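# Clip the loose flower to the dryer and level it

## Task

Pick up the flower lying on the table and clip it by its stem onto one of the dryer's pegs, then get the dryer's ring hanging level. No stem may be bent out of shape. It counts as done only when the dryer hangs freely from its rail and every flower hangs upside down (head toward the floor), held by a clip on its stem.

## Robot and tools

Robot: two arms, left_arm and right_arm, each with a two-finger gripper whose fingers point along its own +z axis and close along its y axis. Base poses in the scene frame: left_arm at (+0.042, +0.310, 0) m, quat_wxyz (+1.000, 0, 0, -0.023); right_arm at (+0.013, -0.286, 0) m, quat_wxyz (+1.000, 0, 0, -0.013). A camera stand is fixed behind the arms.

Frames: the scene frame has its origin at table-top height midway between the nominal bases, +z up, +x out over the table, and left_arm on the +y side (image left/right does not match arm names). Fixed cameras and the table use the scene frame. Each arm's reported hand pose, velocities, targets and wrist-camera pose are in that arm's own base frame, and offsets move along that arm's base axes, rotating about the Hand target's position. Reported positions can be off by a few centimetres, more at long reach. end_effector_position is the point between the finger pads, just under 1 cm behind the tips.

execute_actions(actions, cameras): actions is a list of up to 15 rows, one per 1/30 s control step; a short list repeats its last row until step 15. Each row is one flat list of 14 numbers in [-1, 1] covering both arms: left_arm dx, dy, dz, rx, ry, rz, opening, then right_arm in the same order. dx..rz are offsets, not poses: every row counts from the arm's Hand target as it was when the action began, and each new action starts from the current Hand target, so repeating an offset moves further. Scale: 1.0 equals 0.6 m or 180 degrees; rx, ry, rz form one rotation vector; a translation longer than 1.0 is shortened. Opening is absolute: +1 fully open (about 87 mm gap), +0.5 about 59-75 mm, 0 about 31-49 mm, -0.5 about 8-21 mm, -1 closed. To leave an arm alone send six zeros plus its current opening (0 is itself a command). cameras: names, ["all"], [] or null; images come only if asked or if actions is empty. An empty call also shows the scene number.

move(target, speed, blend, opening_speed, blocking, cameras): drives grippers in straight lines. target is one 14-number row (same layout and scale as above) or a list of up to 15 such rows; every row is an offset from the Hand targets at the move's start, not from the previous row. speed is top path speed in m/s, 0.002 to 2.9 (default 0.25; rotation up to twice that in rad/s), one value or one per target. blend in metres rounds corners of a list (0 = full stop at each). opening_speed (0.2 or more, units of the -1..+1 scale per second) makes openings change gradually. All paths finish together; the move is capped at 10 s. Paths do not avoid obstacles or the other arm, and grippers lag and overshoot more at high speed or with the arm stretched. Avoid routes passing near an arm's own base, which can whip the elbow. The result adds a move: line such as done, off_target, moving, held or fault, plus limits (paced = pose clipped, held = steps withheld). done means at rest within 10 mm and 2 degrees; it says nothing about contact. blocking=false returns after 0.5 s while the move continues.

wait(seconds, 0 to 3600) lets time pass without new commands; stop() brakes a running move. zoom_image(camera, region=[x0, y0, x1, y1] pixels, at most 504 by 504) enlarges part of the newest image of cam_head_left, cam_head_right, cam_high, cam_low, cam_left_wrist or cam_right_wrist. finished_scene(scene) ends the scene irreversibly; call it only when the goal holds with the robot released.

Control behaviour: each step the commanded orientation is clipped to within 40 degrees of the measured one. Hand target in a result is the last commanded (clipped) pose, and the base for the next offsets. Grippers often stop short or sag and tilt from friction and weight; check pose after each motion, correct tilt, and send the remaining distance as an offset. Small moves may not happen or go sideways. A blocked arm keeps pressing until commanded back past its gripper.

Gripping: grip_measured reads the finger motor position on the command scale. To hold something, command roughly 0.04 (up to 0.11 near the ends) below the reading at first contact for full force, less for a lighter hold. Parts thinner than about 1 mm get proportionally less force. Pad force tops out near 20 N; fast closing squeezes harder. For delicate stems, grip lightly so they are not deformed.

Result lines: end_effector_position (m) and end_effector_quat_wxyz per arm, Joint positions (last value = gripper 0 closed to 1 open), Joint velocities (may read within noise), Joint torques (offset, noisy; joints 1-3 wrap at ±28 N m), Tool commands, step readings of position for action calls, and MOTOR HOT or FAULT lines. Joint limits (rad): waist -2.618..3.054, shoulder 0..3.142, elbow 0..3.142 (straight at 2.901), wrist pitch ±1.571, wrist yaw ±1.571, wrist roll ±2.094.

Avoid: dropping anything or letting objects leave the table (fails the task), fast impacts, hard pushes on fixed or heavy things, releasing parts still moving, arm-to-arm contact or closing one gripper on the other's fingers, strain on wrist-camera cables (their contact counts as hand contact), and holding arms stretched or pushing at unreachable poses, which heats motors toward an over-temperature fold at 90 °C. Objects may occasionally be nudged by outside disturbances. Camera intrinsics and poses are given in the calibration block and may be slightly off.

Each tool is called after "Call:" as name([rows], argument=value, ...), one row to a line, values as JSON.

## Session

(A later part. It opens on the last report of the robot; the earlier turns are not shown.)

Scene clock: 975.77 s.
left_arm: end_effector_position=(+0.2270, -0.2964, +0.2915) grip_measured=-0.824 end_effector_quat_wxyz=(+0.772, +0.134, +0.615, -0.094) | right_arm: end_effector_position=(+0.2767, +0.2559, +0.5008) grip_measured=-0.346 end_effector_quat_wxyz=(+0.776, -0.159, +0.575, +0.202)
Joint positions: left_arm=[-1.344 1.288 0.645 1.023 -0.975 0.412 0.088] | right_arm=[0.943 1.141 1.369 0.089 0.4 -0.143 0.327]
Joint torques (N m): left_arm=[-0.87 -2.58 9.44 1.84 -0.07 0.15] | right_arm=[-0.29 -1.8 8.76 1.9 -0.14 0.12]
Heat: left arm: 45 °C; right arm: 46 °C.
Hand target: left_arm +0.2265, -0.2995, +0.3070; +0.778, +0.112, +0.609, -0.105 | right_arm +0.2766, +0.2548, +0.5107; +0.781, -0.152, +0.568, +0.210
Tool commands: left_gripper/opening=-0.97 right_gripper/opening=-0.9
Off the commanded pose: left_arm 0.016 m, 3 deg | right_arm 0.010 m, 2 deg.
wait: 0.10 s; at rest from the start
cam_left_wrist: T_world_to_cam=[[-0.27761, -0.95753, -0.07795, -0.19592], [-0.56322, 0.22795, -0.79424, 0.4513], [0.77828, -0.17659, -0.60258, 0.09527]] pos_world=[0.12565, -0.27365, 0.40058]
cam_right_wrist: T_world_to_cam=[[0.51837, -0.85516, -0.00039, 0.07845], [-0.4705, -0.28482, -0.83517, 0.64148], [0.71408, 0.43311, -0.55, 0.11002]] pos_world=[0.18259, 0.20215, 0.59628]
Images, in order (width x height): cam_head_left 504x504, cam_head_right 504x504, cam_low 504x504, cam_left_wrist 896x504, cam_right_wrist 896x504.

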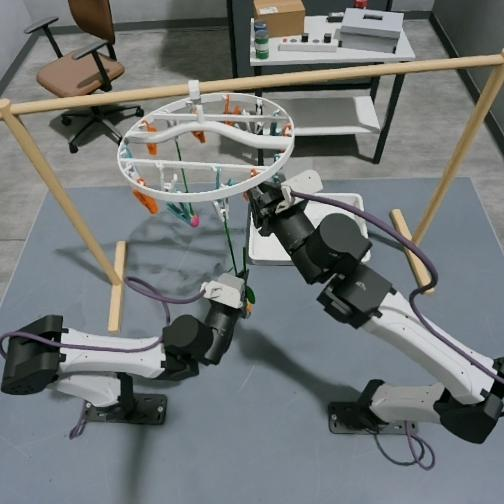

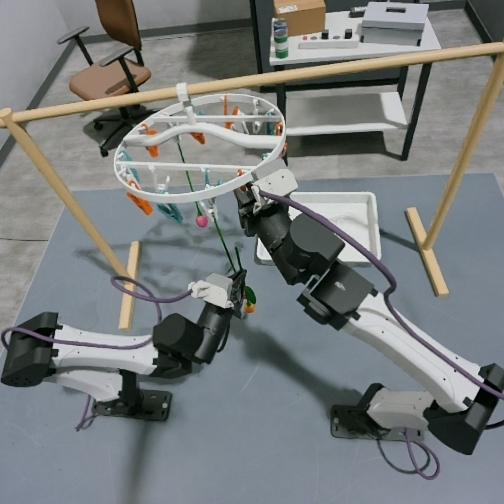

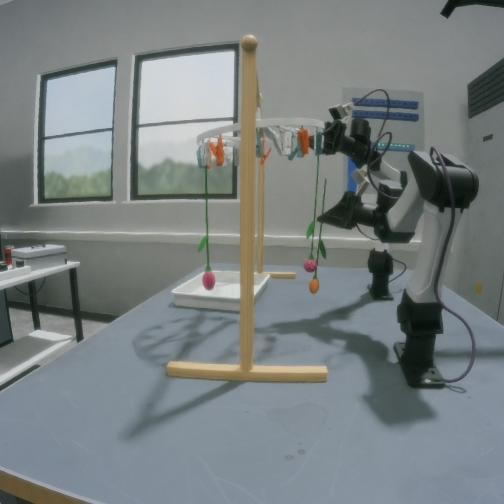

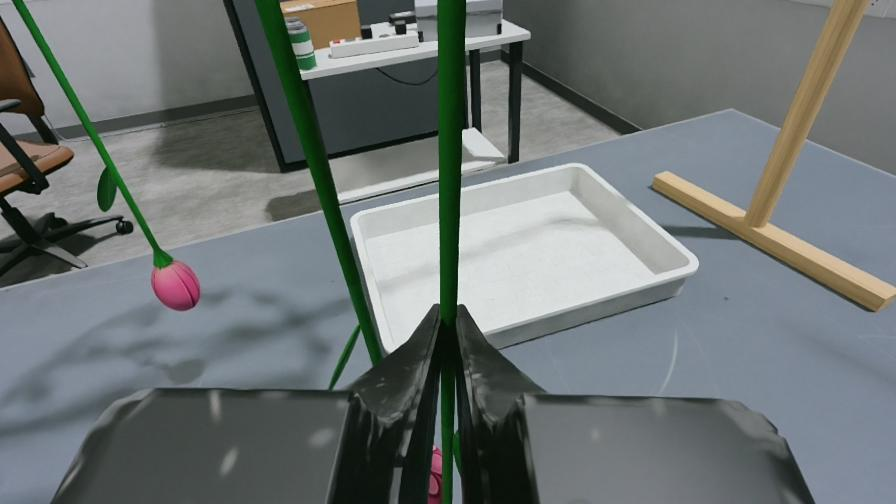

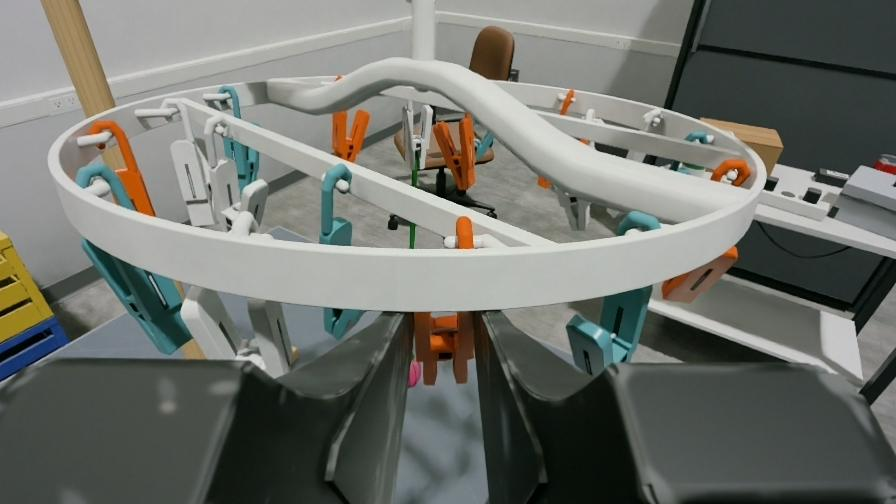

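Call:
execute_actions(actions=[])

Scene clock: 983.47 s.
left_arm: end_effector_position=(+0.2270, -0.2964, +0.2915) grip_measured=-0.824 end_effector_quat_wxyz=(+0.772, +0.134, +0.615, -0.094) | right_arm: end_effector_position=(+0.2767, +0.2559, +0.5008) grip_measured=-0.346 end_effector_quat_wxyz=(+0.776, -0.159, +0.575, +0.202)
Joint positions: left_arm=[-1.344 1.288 0.645 1.023 -0.975 0.412 0.088] | right_arm=[0.943 1.141 1.369 0.089 0.4 -0.143 0.327]
Joint velocities: within noise
Joint torques (N m): left_arm=[-0.85 -2.56 9.44 1.84 -0.07 0.15] | right_arm=[-0.24 -1.74 8.76 1.91 -0.13 0.08]
Heat: left arm: 45 °C; right arm: 46 °C.
Hand target: left_arm +0.2265, -0.2995, +0.3070; +0.778, +0.112, +0.609, -0.105 | right_arm +0.2766, +0.2548, +0.5107; +0.781, -0.152, +0.568, +0.210
Tool commands: left_gripper/opening=-0.97 right_gripper/opening=-0.9
Off the commanded pose: left_arm 0.016 m, 3 deg | right_arm 0.010 m, 2 deg.
camera_calibration:
cam_left_wrist: T_world_to_cam=[[-0.27761, -0.95753, -0.07795, -0.19592], [-0.56322, 0.22795, -0.79424, 0.4513], [0.77828, -0.17659, -0.60258, 0.09527]] pos_world=[0.12565, -0.27365, 0.40058]
cam_right_wrist: T_world_to_cam=[[0.51837, -0.85516, -0.00039, 0.07845], [-0.4705, -0.28482, -0.83517, 0.64148], [0.71408, 0.43311, -0.55, 0.11002]] pos_world=[0.18259, 0.20215, 0.59628]

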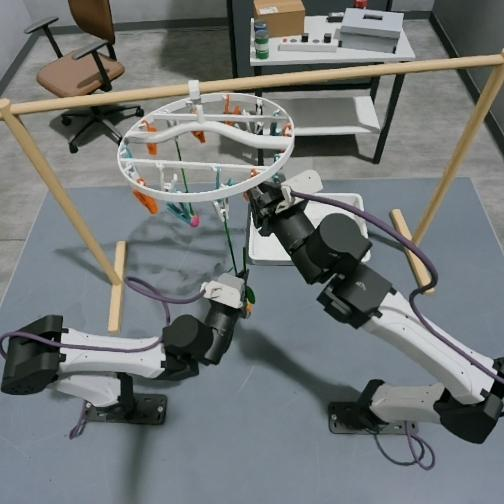

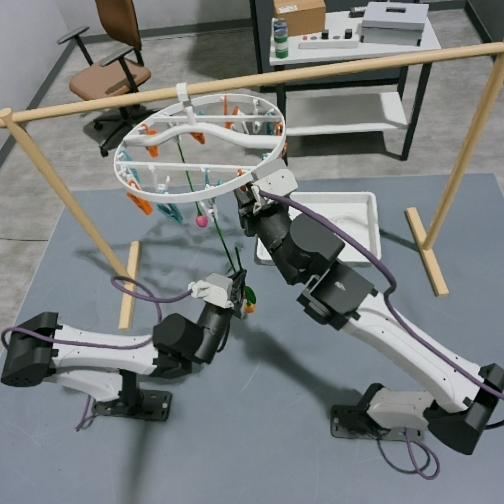

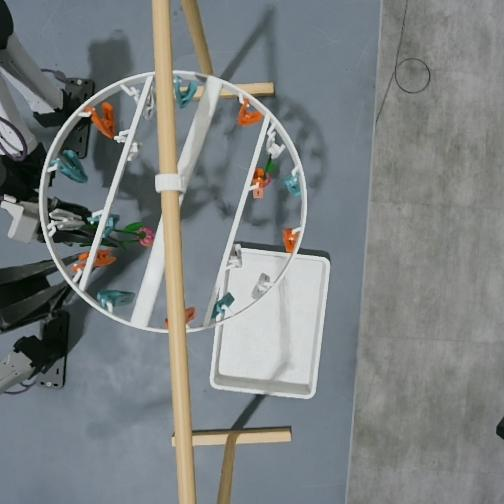

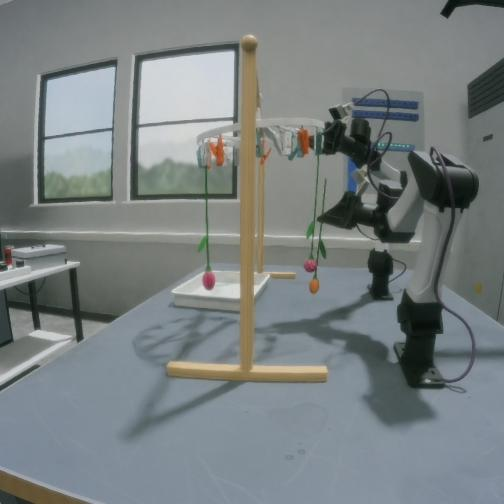

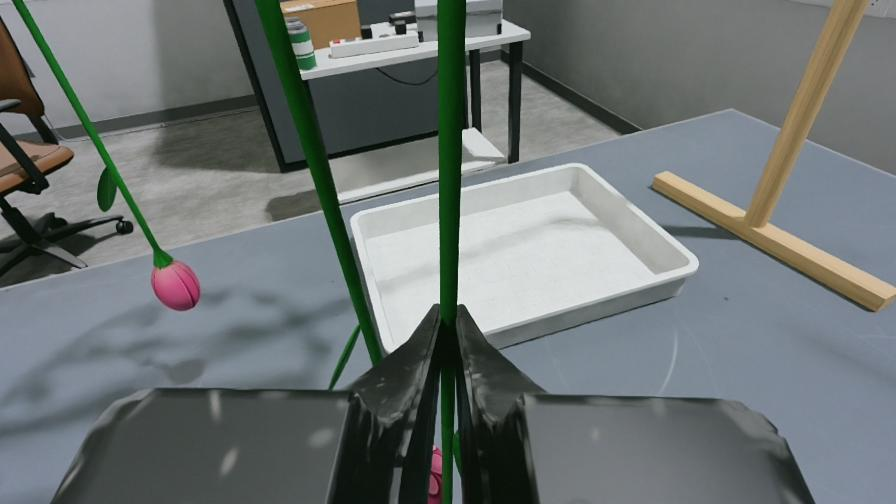

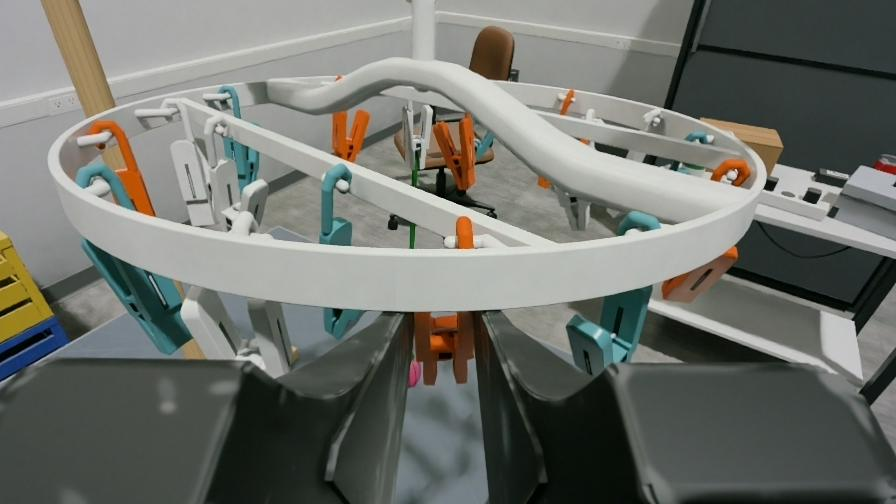

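Call:
zoom_image(camera="cam_head_left", region=[180, 170, 280, 340])

Call:
zoom_image(camera="cam_low", region=[270, 110, 370, 310])

Call:
zoom_image(camera="cam_right_wrist", region=[340, 240, 560, 460])

Scaled by 2.965 from the camera's image (finer frame: 720x720).

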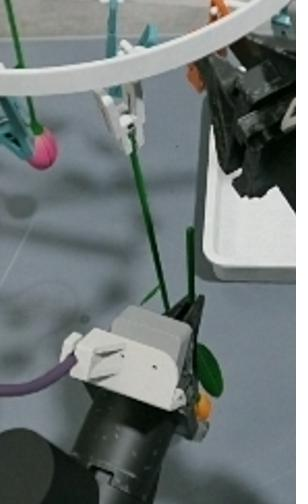

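Scaled by 2.520 from the camera's image (finer frame: 720x720).

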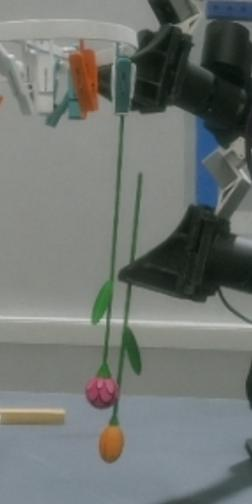

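Scaled by 2.291 from the camera's image (finer frame: 1280x720).

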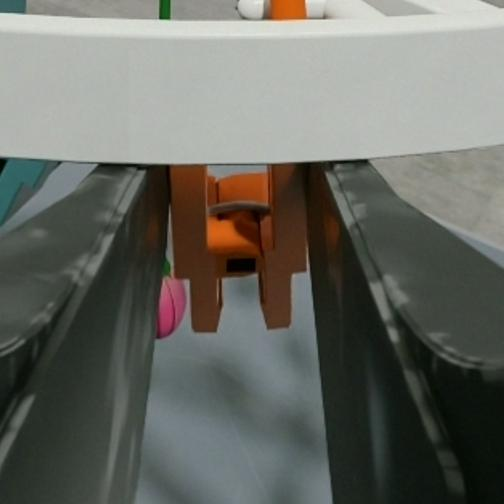

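Call:
zoom_image(camera="cam_low", region=[280, 115, 350, 185])

Call:
zoom_image(camera="cam_head_right", region=[190, 160, 280, 250])

Call:
zoom_image(camera="cam_head_left", region=[200, 160, 290, 250])

Scaled by 7.200 from the camera's image (finer frame: 720x720).

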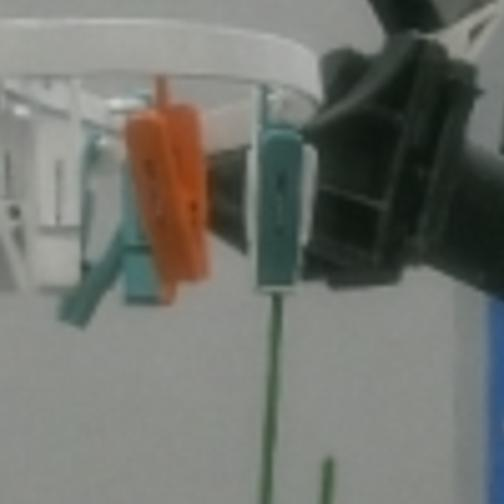

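Scaled by 5.600 from the camera's image (finer frame: 720x720).

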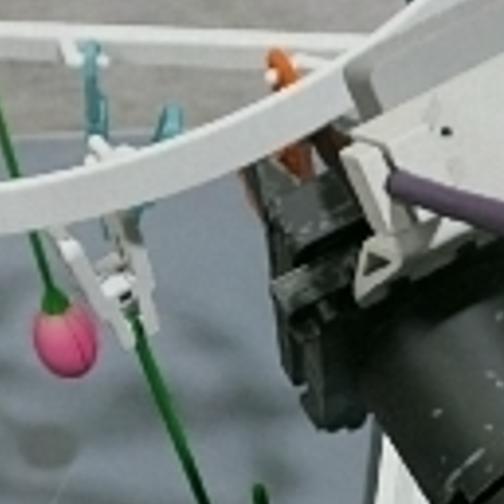

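Scaled by 5.600 from the camera's image (finer frame: 720x720).

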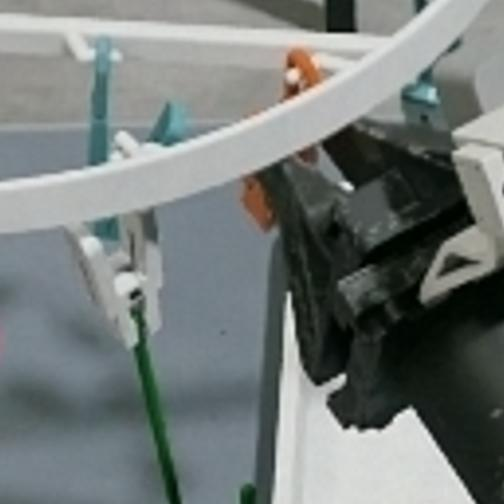

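Call:
move([
  [-0.0308, 0.0042, 0, 0, 0, -0.2056, -0.97, 0, 0, 0, 0, 0, 0, 0.1],
  [-0.06, 0.02, 0, 0, 0, -0.25, -0.97, 0, 0, 0, 0, 0, 0, 0.1],
], speed=0.15, blend=0.03, opening_speed=0.8, cameras=["cam_right_wrist", "cam_left_wrist", "cam_head_left"])

Scene clock: 1053.70 s.
left_arm: end_effector_position=(+0.1921, -0.2897, +0.3058) grip_measured=-0.824 end_effector_quat_wxyz=(+0.678, +0.338, +0.524, -0.390) | right_arm: end_effector_position=(+0.2766, +0.2561, +0.5008) grip_measured=+0.100 end_effector_quat_wxyz=(+0.776, -0.160, +0.575, +0.202)
Joint positions: left_arm=[-0.881 0.849 0.525 0.555 0.209 0.004 0.088] | right_arm=[0.943 1.141 1.369 0.089 0.399 -0.143 0.55]
Joint torques (N m): left_arm=[0.75 -1.98 6.04 1.98 0.09 -0.03] | right_arm=[-0.24 -1.83 8.84 1.9 -0.12 0.09]
Heat: left arm: 46 °C; right arm: 45 °C.
Hand target: left_arm +0.1905, -0.2875, +0.3070; +0.679, +0.336, +0.520, -0.395 | right_arm +0.2766, +0.2548, +0.5107; +0.781, -0.152, +0.568, +0.209
Off the commanded pose: left_arm 0.003 m, 1 deg | right_arm 0.010 m, 2 deg.
move: done; blend cut to 0 m at target 1
cam_left_wrist: T_world_to_cam=[[-0.86688, -0.49711, -0.03752, 0.03622], [-0.26929, 0.53028, -0.80392, 0.47562], [0.41953, -0.68679, -0.59356, 0.05052]] pos_world=[0.13828, -0.19951, 0.4137]
cam_right_wrist: T_world_to_cam=[[0.51926, -0.85462, -0.00006, 0.07804], [-0.47, -0.28551, -0.83522, 0.64151], [0.71378, 0.43372, -0.54992, 0.10998]] pos_world=[0.18249, 0.20215, 0.59628]
Images, in order (width x height): cam_head_left 504x504, cam_left_wrist 896x504, cam_right_wrist 896x504.

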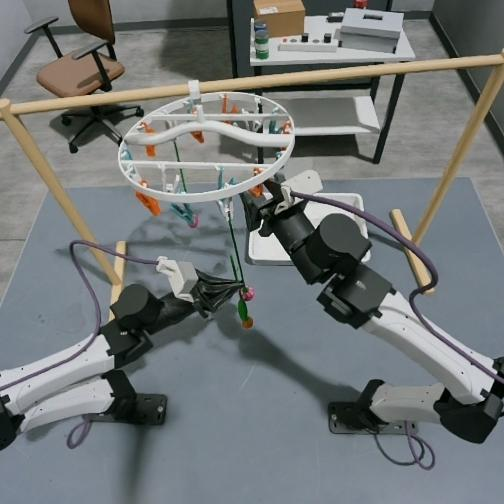

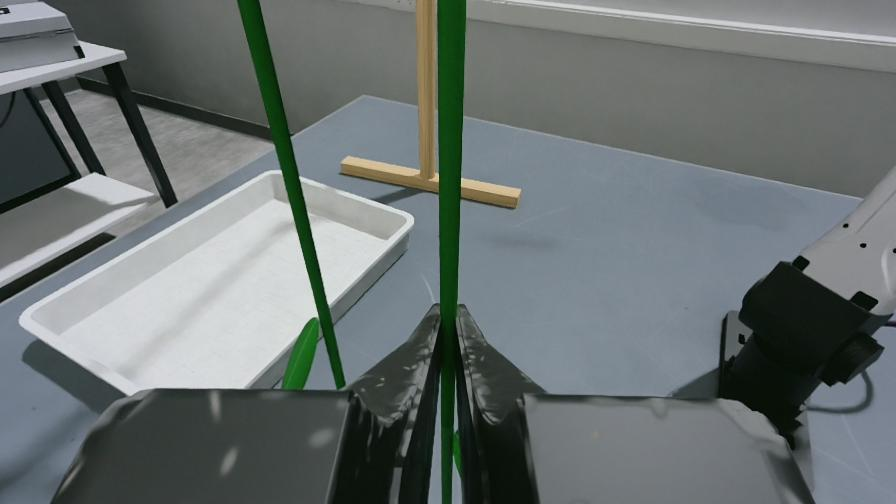

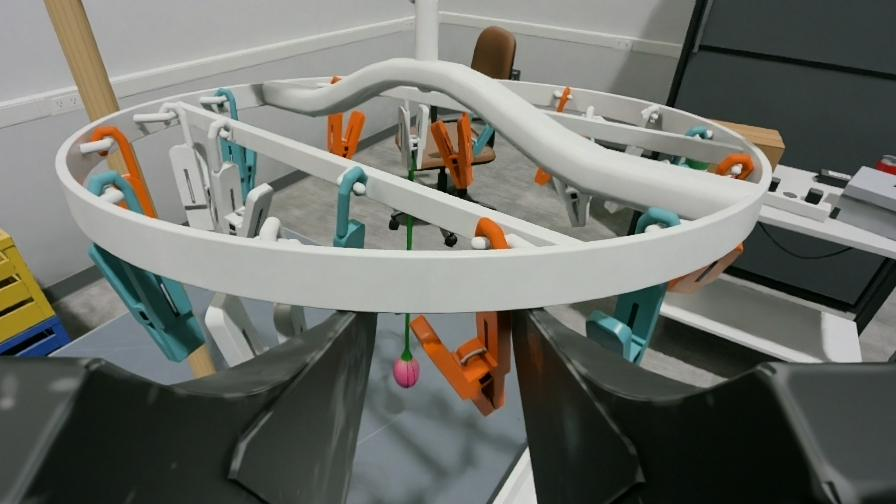

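Call:
move([
  [0, 0, 0, 0, 0, 0, -0.97, -0.0198, 0.0308, 0, 0, 0, -0.0389, 0.1],
  [0, 0, 0, 0, 0, 0, -0.97, -0.0348, 0.0642, 0, 0, 0, -0.0778, 0.1],
  [0, 0, 0, 0, 0, 0, -0.97, -0.0447, 0.0993, 0, 0, 0, -0.1111, 0.1],
  [0, 0, 0, 0, 0, 0, -0.97, -0.0493, 0.1357, 0, 0, 0, -0.1444, 0.1],
], speed=0.1, blend=0.02, cameras=["cam_right_wrist", "cam_high", "cam_head_left"])

Scene clock: 1058.77 s.
left_arm: end_effector_position=(+0.1920, -0.2898, +0.3058) grip_measured=-0.824 end_effector_quat_wxyz=(+0.678, +0.339, +0.523, -0.390) | right_arm: end_effector_position=(+0.2492, +0.3358, +0.5047) grip_measured=+0.100 end_effector_quat_wxyz=(+0.807, -0.032, +0.590, +0.019)
Joint positions: left_arm=[-0.881 0.849 0.525 0.555 0.21 0.004 0.088] | right_arm=[1.358 1.63 1.628 0.838 1.151 -0.82 0.55]
Joint torques (N m): left_arm=[0.76 -1.98 6.02 1.98 0.09 -0.04] | right_arm=[0.58 -5.39 8.81 1.12 -0.31 -0.06]
Heat: left arm: 45 °C; right arm: 45 °C.
Hand target: left_arm +0.1905, -0.2875, +0.3070; +0.679, +0.336, +0.520, -0.395 | right_arm +0.2469, +0.3362, +0.5108; +0.808, -0.020, +0.588, +0.029
Off the commanded pose: left_arm 0.003 m, 1 deg | right_arm 0.006 m, 2 deg.
move: done
cam_right_wrist: T_world_to_cam=[[0.09367, -0.99551, 0.01379, 0.30685], [-0.53336, -0.06187, -0.84362, 0.59958], [0.84069, 0.07167, -0.53676, 0.18036]] pos_world=[0.13942, 0.32964, 0.5984]
Images, in order (width x height): cam_head_left 504x504, cam_high 504x504, cam_right_wrist 896x504.

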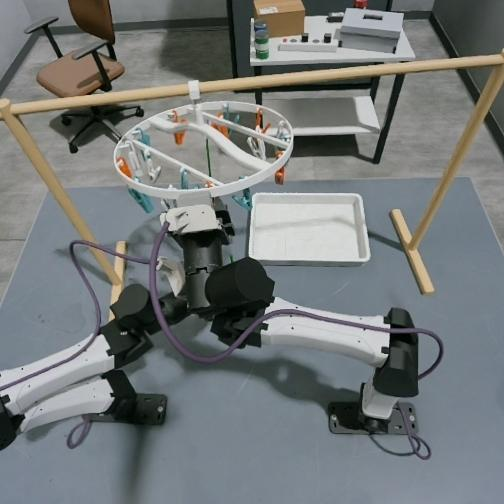

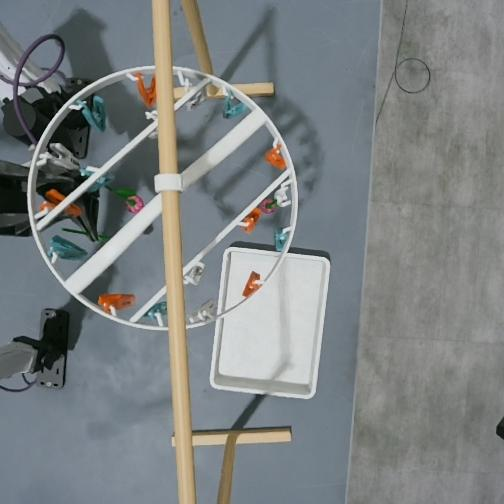

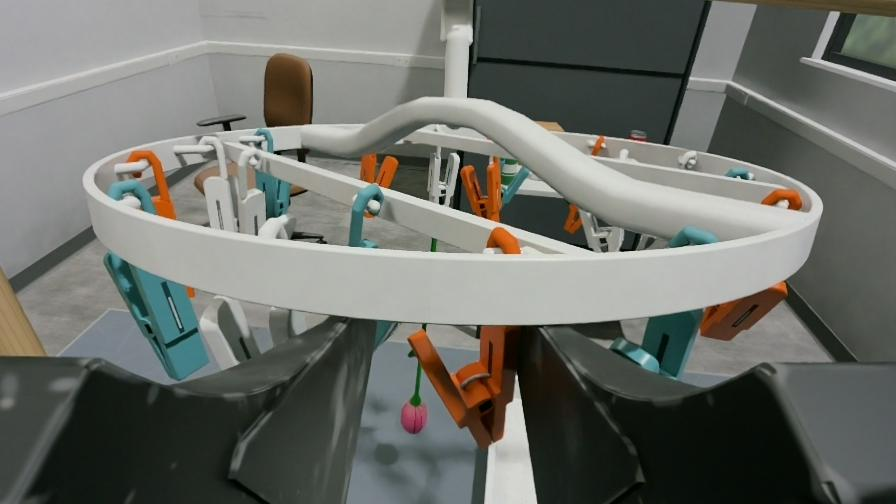

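Call:
move([
  [0, 0, 0, 0, 0, 0, -0.97, -0.159, -0.011, -0.0487, 0, 0, -0.1444, 0.1],
  [0, 0, 0, 0, 0, 0, -0.97, -0.0448, -0.427, -0.1847, 0, 0, 0.06, 0.1],
  [0.0042, -0.0567, -0.2617, 0.2631, 0.4804, 0.2848, -0.97, -0.0448, -0.427, -0.1847, 0, 0, 0.06, 0.1],
], speed=[0.15, 0.3, 0.35], blend=[0.02, 0.02, 0], cameras=["cam_right_wrist", "cam_left_wrist", "cam_head_left", "cam_low", "cam_head_right"])

Scene clock: 1073.20 s.
left_arm: end_effector_position=(+0.1926, -0.3169, +0.1471) grip_measured=-0.824 end_effector_quat_wxyz=(+0.093, -0.012, +0.996, +0.009) | right_arm: end_effector_position=(+0.2243, +0.0829, +0.3873) grip_measured=+0.100 end_effector_quat_wxyz=(+0.794, -0.083, +0.595, +0.095)
Joint positions: left_arm=[-1.009 1.973 1.91 -1.426 -0.168 -1.026 0.088] | right_arm=[0.645 0.42 0.745 -0.021 0.37 -0.132 0.55]
Joint torques (N m): left_arm=[0.65 -7.41 8.47 0.34 0.1 -0.08] | right_arm=[-0.53 2.06 8.73 1.87 -0.18 0.14]
Heat: left arm: 45 °C; right arm: 44 °C.
Hand target: left_arm +0.1930, -0.3214, +0.1500; +0.082, -0.022, +0.996, +0.002 | right_arm +0.2200, +0.0801, +0.4000; +0.802, -0.076, +0.583, +0.104
Off the commanded pose: left_arm 0.005 m, 2 deg | right_arm 0.014 m, 2 deg.
move: off_target (right_arm)
cam_left_wrist: T_world_to_cam=[[0.03713, -0.99806, -0.05004, -0.31381], [-0.77823, -0.06029, 0.62507, 0.06316], [-0.62688, 0.01574, -0.77896, 0.38891]] pos_world=[0.3046, -0.31551, 0.24776]
cam_right_wrist: T_world_to_cam=[[0.27438, -0.96162, 0.00304, 0.01983], [-0.53498, -0.15527, -0.83047, 0.47465], [0.79907, 0.22624, -0.55705, 0.16075]] pos_world=[0.12003, 0.0564, 0.48367]
Images, in order (width x height): cam_head_left 504x504, cam_head_right 504x504, cam_low 504x504, cam_left_wrist 896x504, cam_right_wrist 896x504.

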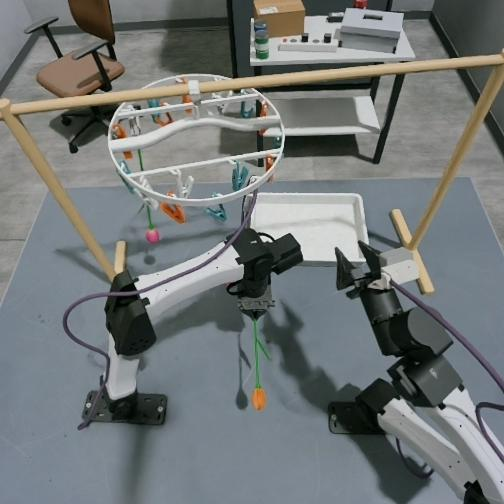

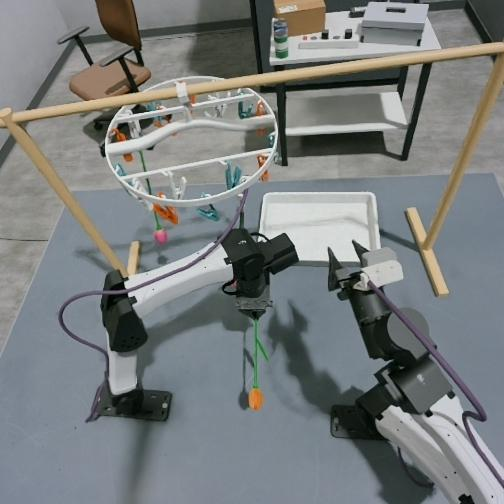

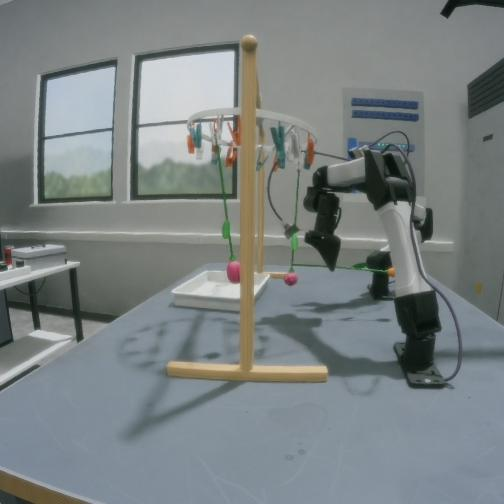

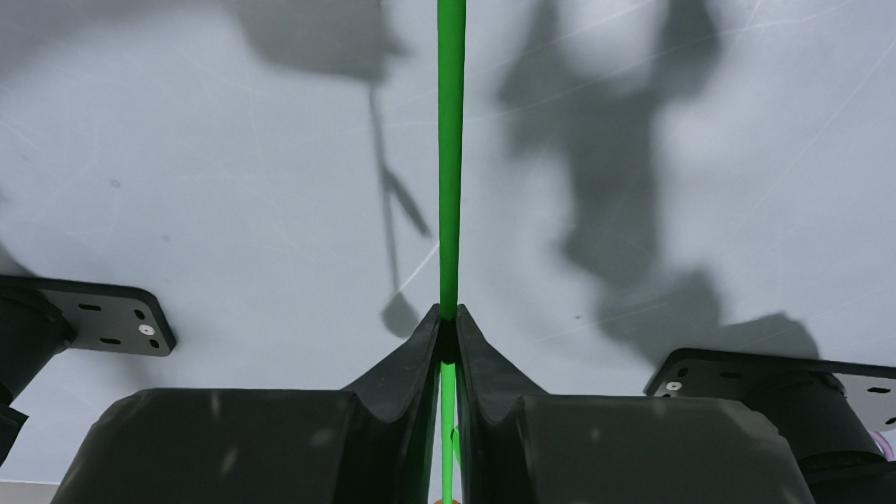

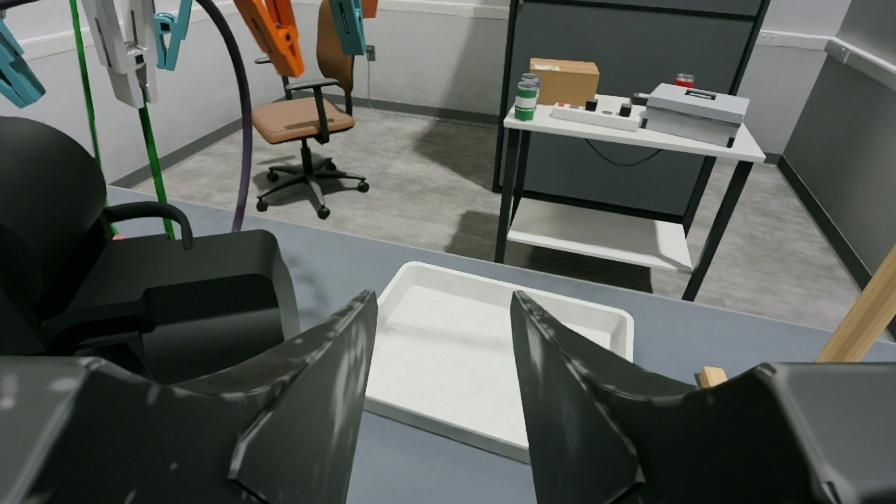

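Call:
move(target=[0, 0, -0.15, 0, 0, 0, -0.97, 0, 0, 0, 0, 0, 0, 0.1], speed=0.2, cameras=["cam_left_wrist", "cam_low", "cam_head_right"])

Call:
zoom_image(camera="cam_low", region=[300, 210, 420, 330])

Scene clock: 1076.73 s.
left_arm: end_effector_position=(+0.1923, -0.3201, +0.0637) grip_measured=-0.824 end_effector_quat_wxyz=(+0.087, -0.015, +0.996, +0.005) | right_arm: end_effector_position=(+0.2243, +0.0829, +0.3873) grip_measured=+0.100 end_effector_quat_wxyz=(+0.794, -0.083, +0.595, +0.095)
Joint positions: left_arm=[-1.008 1.978 1.585 -1.095 -0.154 -1.031 0.088] | right_arm=[0.645 0.42 0.745 -0.021 0.37 -0.132 0.55]
Joint torques (N m): left_arm=[0.5 -8.29 5.15 0.62 -0.06 -0.03] | right_arm=[-0.55 2.03 8.73 1.86 -0.17 0.12]
Heat: left arm: 45 °C; right arm: 44 °C.
Hand target: left_arm +0.1930, -0.3215, +0.0601; +0.082, -0.023, +0.996, +0.002 | right_arm +0.2200, +0.0801, +0.4000; +0.802, -0.076, +0.583, +0.104
Off the commanded pose: left_arm 0.004 m, 1 deg | right_arm 0.014 m, 2 deg.
move: done
cam_left_wrist: T_world_to_cam=[[0.04157, -0.99824, -0.04226, -0.32263], [-0.77104, -0.05895, 0.63405, 0.11341], [-0.63543, 0.00623, -0.77214, 0.32193]] pos_world=[0.30542, -0.31738, 0.16303]
Images, in order (width x height): cam_head_right 504x504, cam_low 504x504, cam_left_wrist 896x504.

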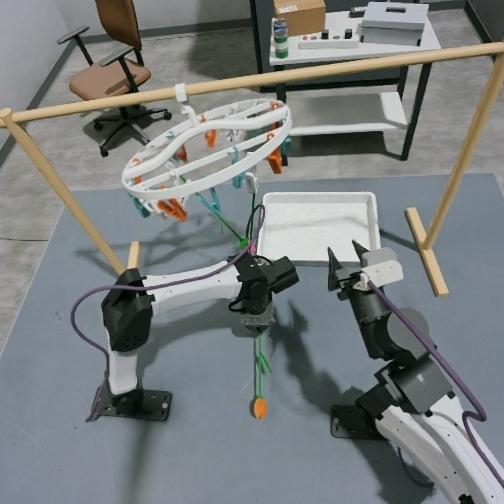

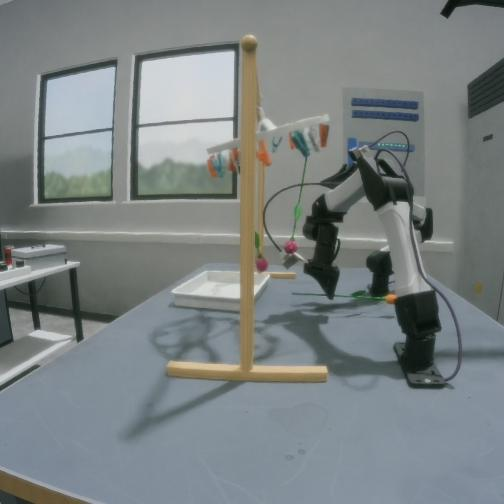

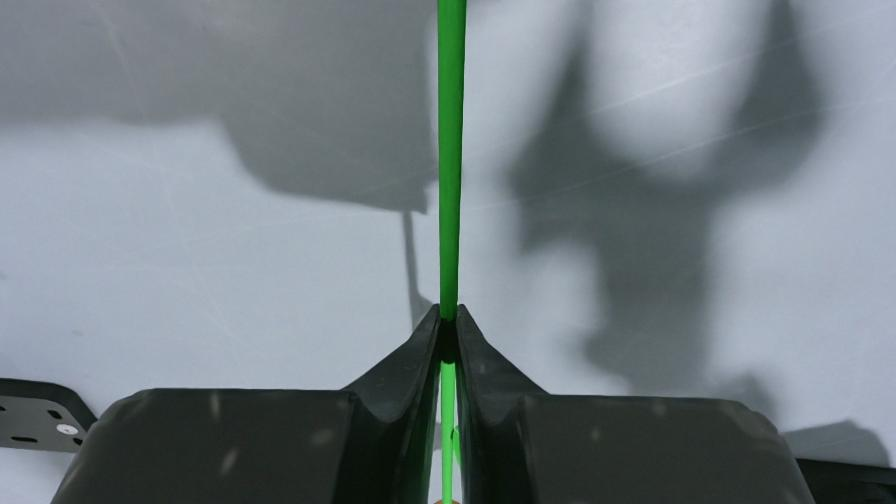

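Scaled by 4.200 from the camera's image (finer frame: 720x720).

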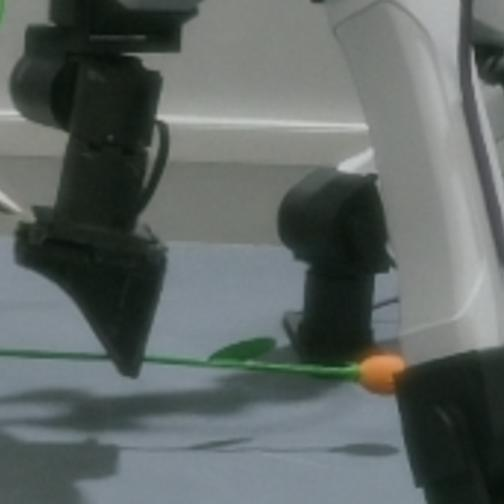

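Call:
wait(seconds=0.2, cameras=["cam_head_left", "cam_head_right", "cam_high", "cam_low", "cam_right_wrist"])

Call:
zoom_image(camera="cam_head_right", region=[110, 90, 310, 290])

Call:
zoom_image(camera="cam_low", region=[190, 100, 370, 280])

Scene clock: 1079.87 s.
left_arm: end_effector_position=(+0.1922, -0.3203, +0.0637) grip_measured=-0.824 end_effector_quat_wxyz=(+0.087, -0.015, +0.996, +0.005) | right_arm: end_effector_position=(+0.2243, +0.0829, +0.3873) grip_measured=+0.100 end_effector_quat_wxyz=(+0.794, -0.083, +0.595, +0.095)
Joint positions: left_arm=[-1.008 1.978 1.585 -1.095 -0.153 -1.031 0.088] | right_arm=[0.645 0.42 0.745 -0.021 0.37 -0.132 0.55]
Joint torques (N m): left_arm=[0.54 -8.28 5.15 0.62 -0.06 -0.03] | right_arm=[-0.53 2.04 8.73 1.85 -0.16 0.13]
Heat: left arm: 44 °C; right arm: 44 °C.
Hand target: left_arm +0.1931, -0.3215, +0.0601; +0.082, -0.023, +0.996, +0.002 | right_arm +0.2200, +0.0801, +0.4000; +0.802, -0.076, +0.583, +0.104
Tool commands: left_gripper/opening=-0.97 right_gripper/opening=+0.1
Off the commanded pose: left_arm 0.004 m, 1 deg | right_arm 0.014 m, 2 deg.
wait: 0.20 s; at rest from the start
cam_right_wrist: T_world_to_cam=[[0.27438, -0.96162, 0.00304, 0.01983], [-0.53498, -0.15527, -0.83047, 0.47465], [0.79907, 0.22624, -0.55705, 0.16075]] pos_world=[0.12003, 0.0564, 0.48367]

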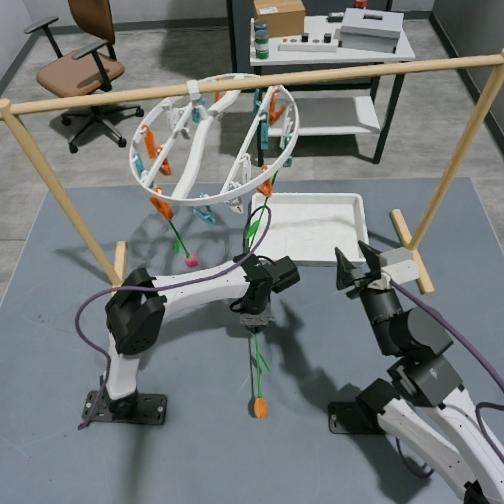

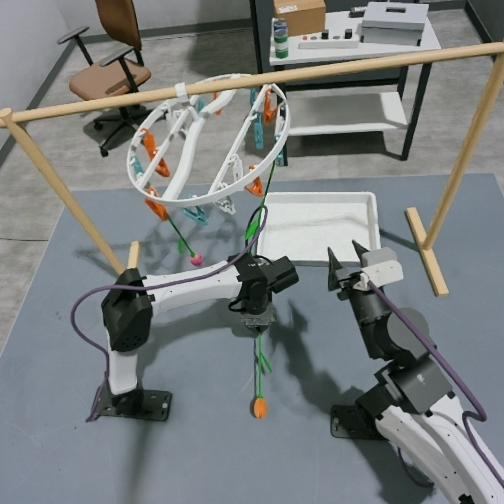

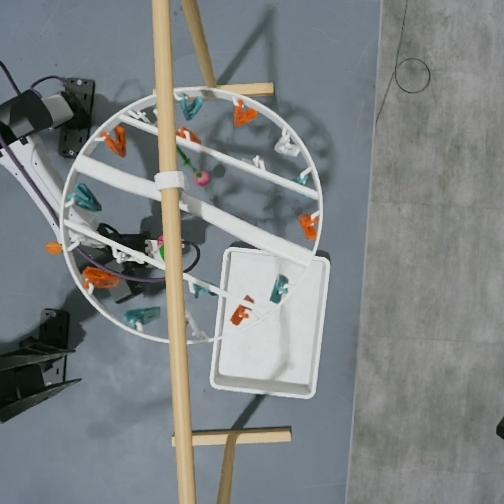

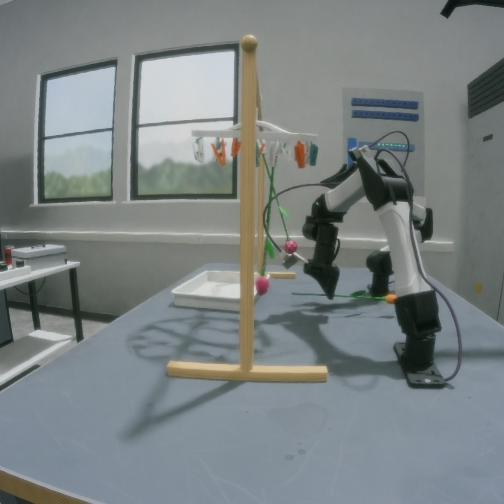

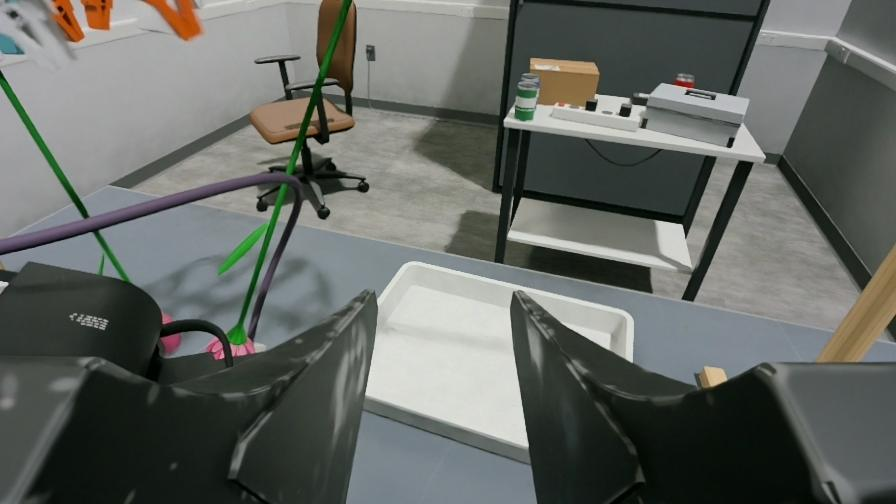

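Scaled by 2.520 from the camera's image (finer frame: 720x720).

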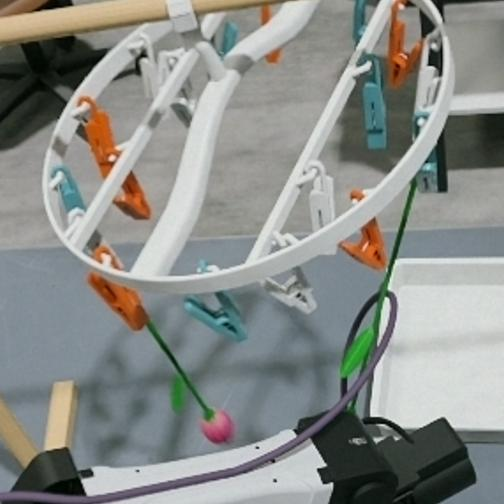

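Scaled by 2.800 from the camera's image (finer frame: 720x720).

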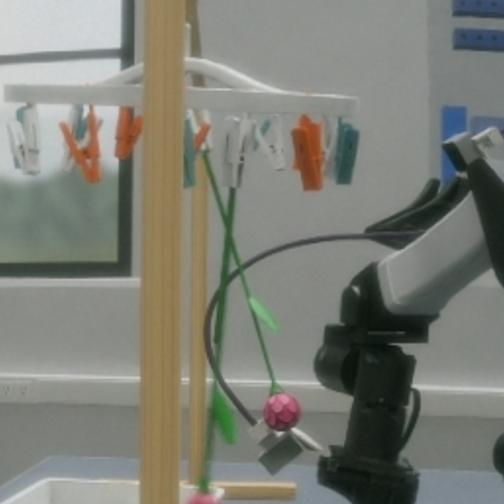

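Call:
wait(seconds=0.1, cameras=["cam_head_left", "cam_head_right", "cam_high", "cam_low", "cam_right_wrist"])

Call:
zoom_image(camera="cam_right_wrist", region=[120, 60, 400, 380])

Call:
zoom_image(camera="cam_head_left", region=[110, 90, 310, 290])

Call:
zoom_image(camera="cam_high", region=[60, 140, 260, 340])

Scene clock: 1082.93 s.
left_arm: end_effector_position=(+0.1922, -0.3203, +0.0637) grip_measured=-0.824 end_effector_quat_wxyz=(+0.087, -0.015, +0.996, +0.005) | right_arm: end_effector_position=(+0.2243, +0.0829, +0.3873) grip_measured=+0.100 end_effector_quat_wxyz=(+0.794, -0.083, +0.595, +0.095)
Joint positions: left_arm=[-1.008 1.978 1.585 -1.095 -0.153 -1.031 0.088] | right_arm=[0.645 0.42 0.745 -0.021 0.37 -0.132 0.55]
Joint torques (N m): left_arm=[0.53 -8.28 5.15 0.62 -0.07 -0.03] | right_arm=[-0.5 2.03 8.69 1.86 -0.18 0.13]
Heat: left arm: 44 °C; right arm: 44 °C.
Hand target: left_arm +0.1931, -0.3215, +0.0601; +0.082, -0.023, +0.996, +0.002 | right_arm +0.2200, +0.0801, +0.4000; +0.802, -0.076, +0.583, +0.104
Tool commands: left_gripper/opening=-0.97 right_gripper/opening=+0.1
Off the commanded pose: left_arm 0.004 m, 1 deg | right_arm 0.014 m, 2 deg.
wait: 0.10 s; at rest from the start
cam_right_wrist: T_world_to_cam=[[0.27438, -0.96162, 0.00304, 0.01983], [-0.53498, -0.15527, -0.83047, 0.47465], [0.79907, 0.22624, -0.55705, 0.16075]] pos_world=[0.12003, 0.0564, 0.48367]

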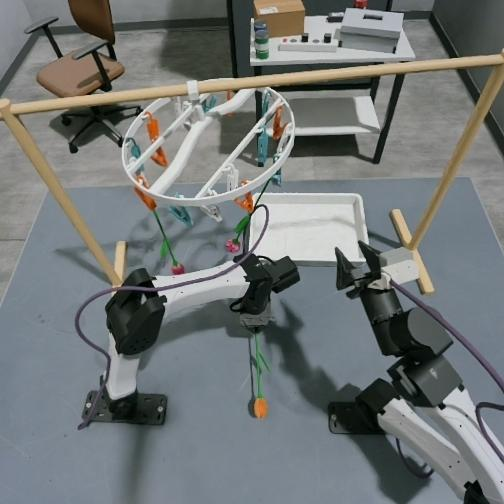

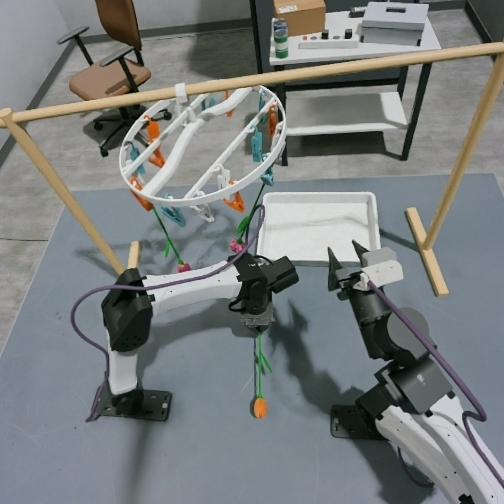

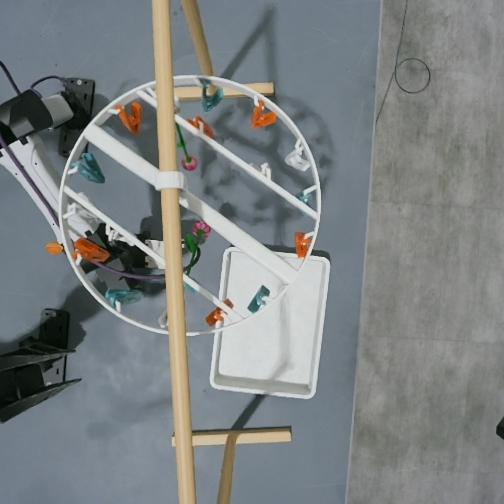

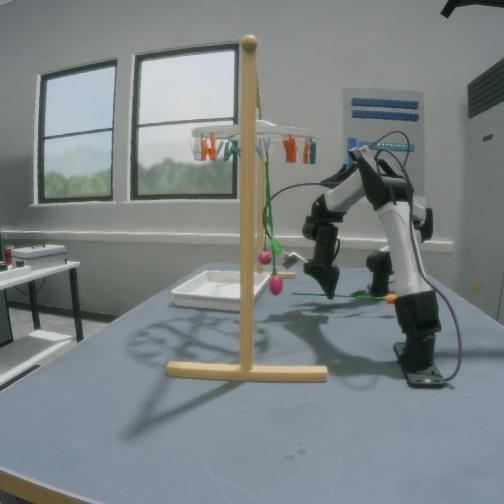

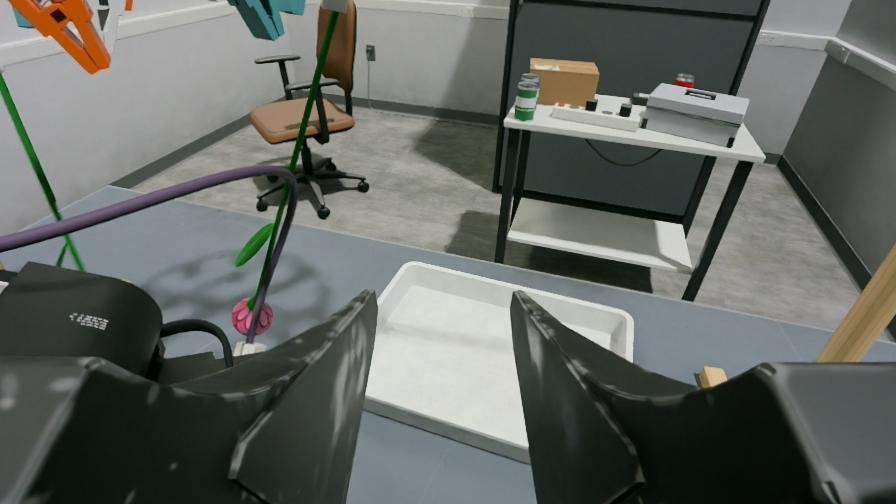

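Scaled by 1.575 from the camera's image (finer frame: 1280x720).

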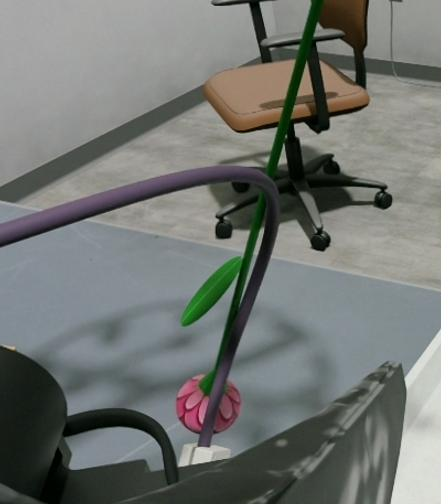

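Scaled by 2.520 from the camera's image (finer frame: 720x720).

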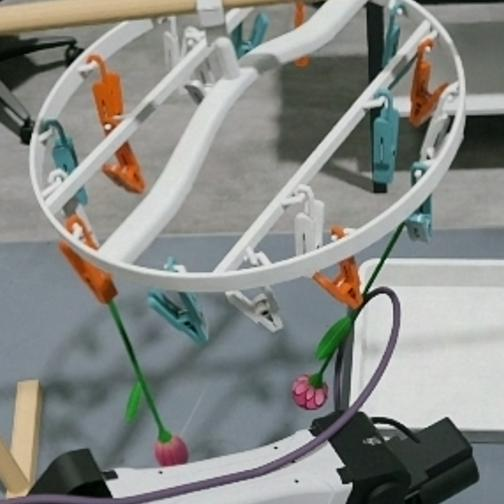

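Scaled by 2.520 from the camera's image (finer frame: 720x720).

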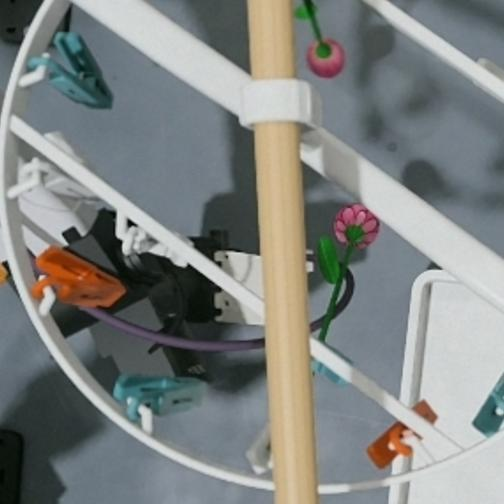

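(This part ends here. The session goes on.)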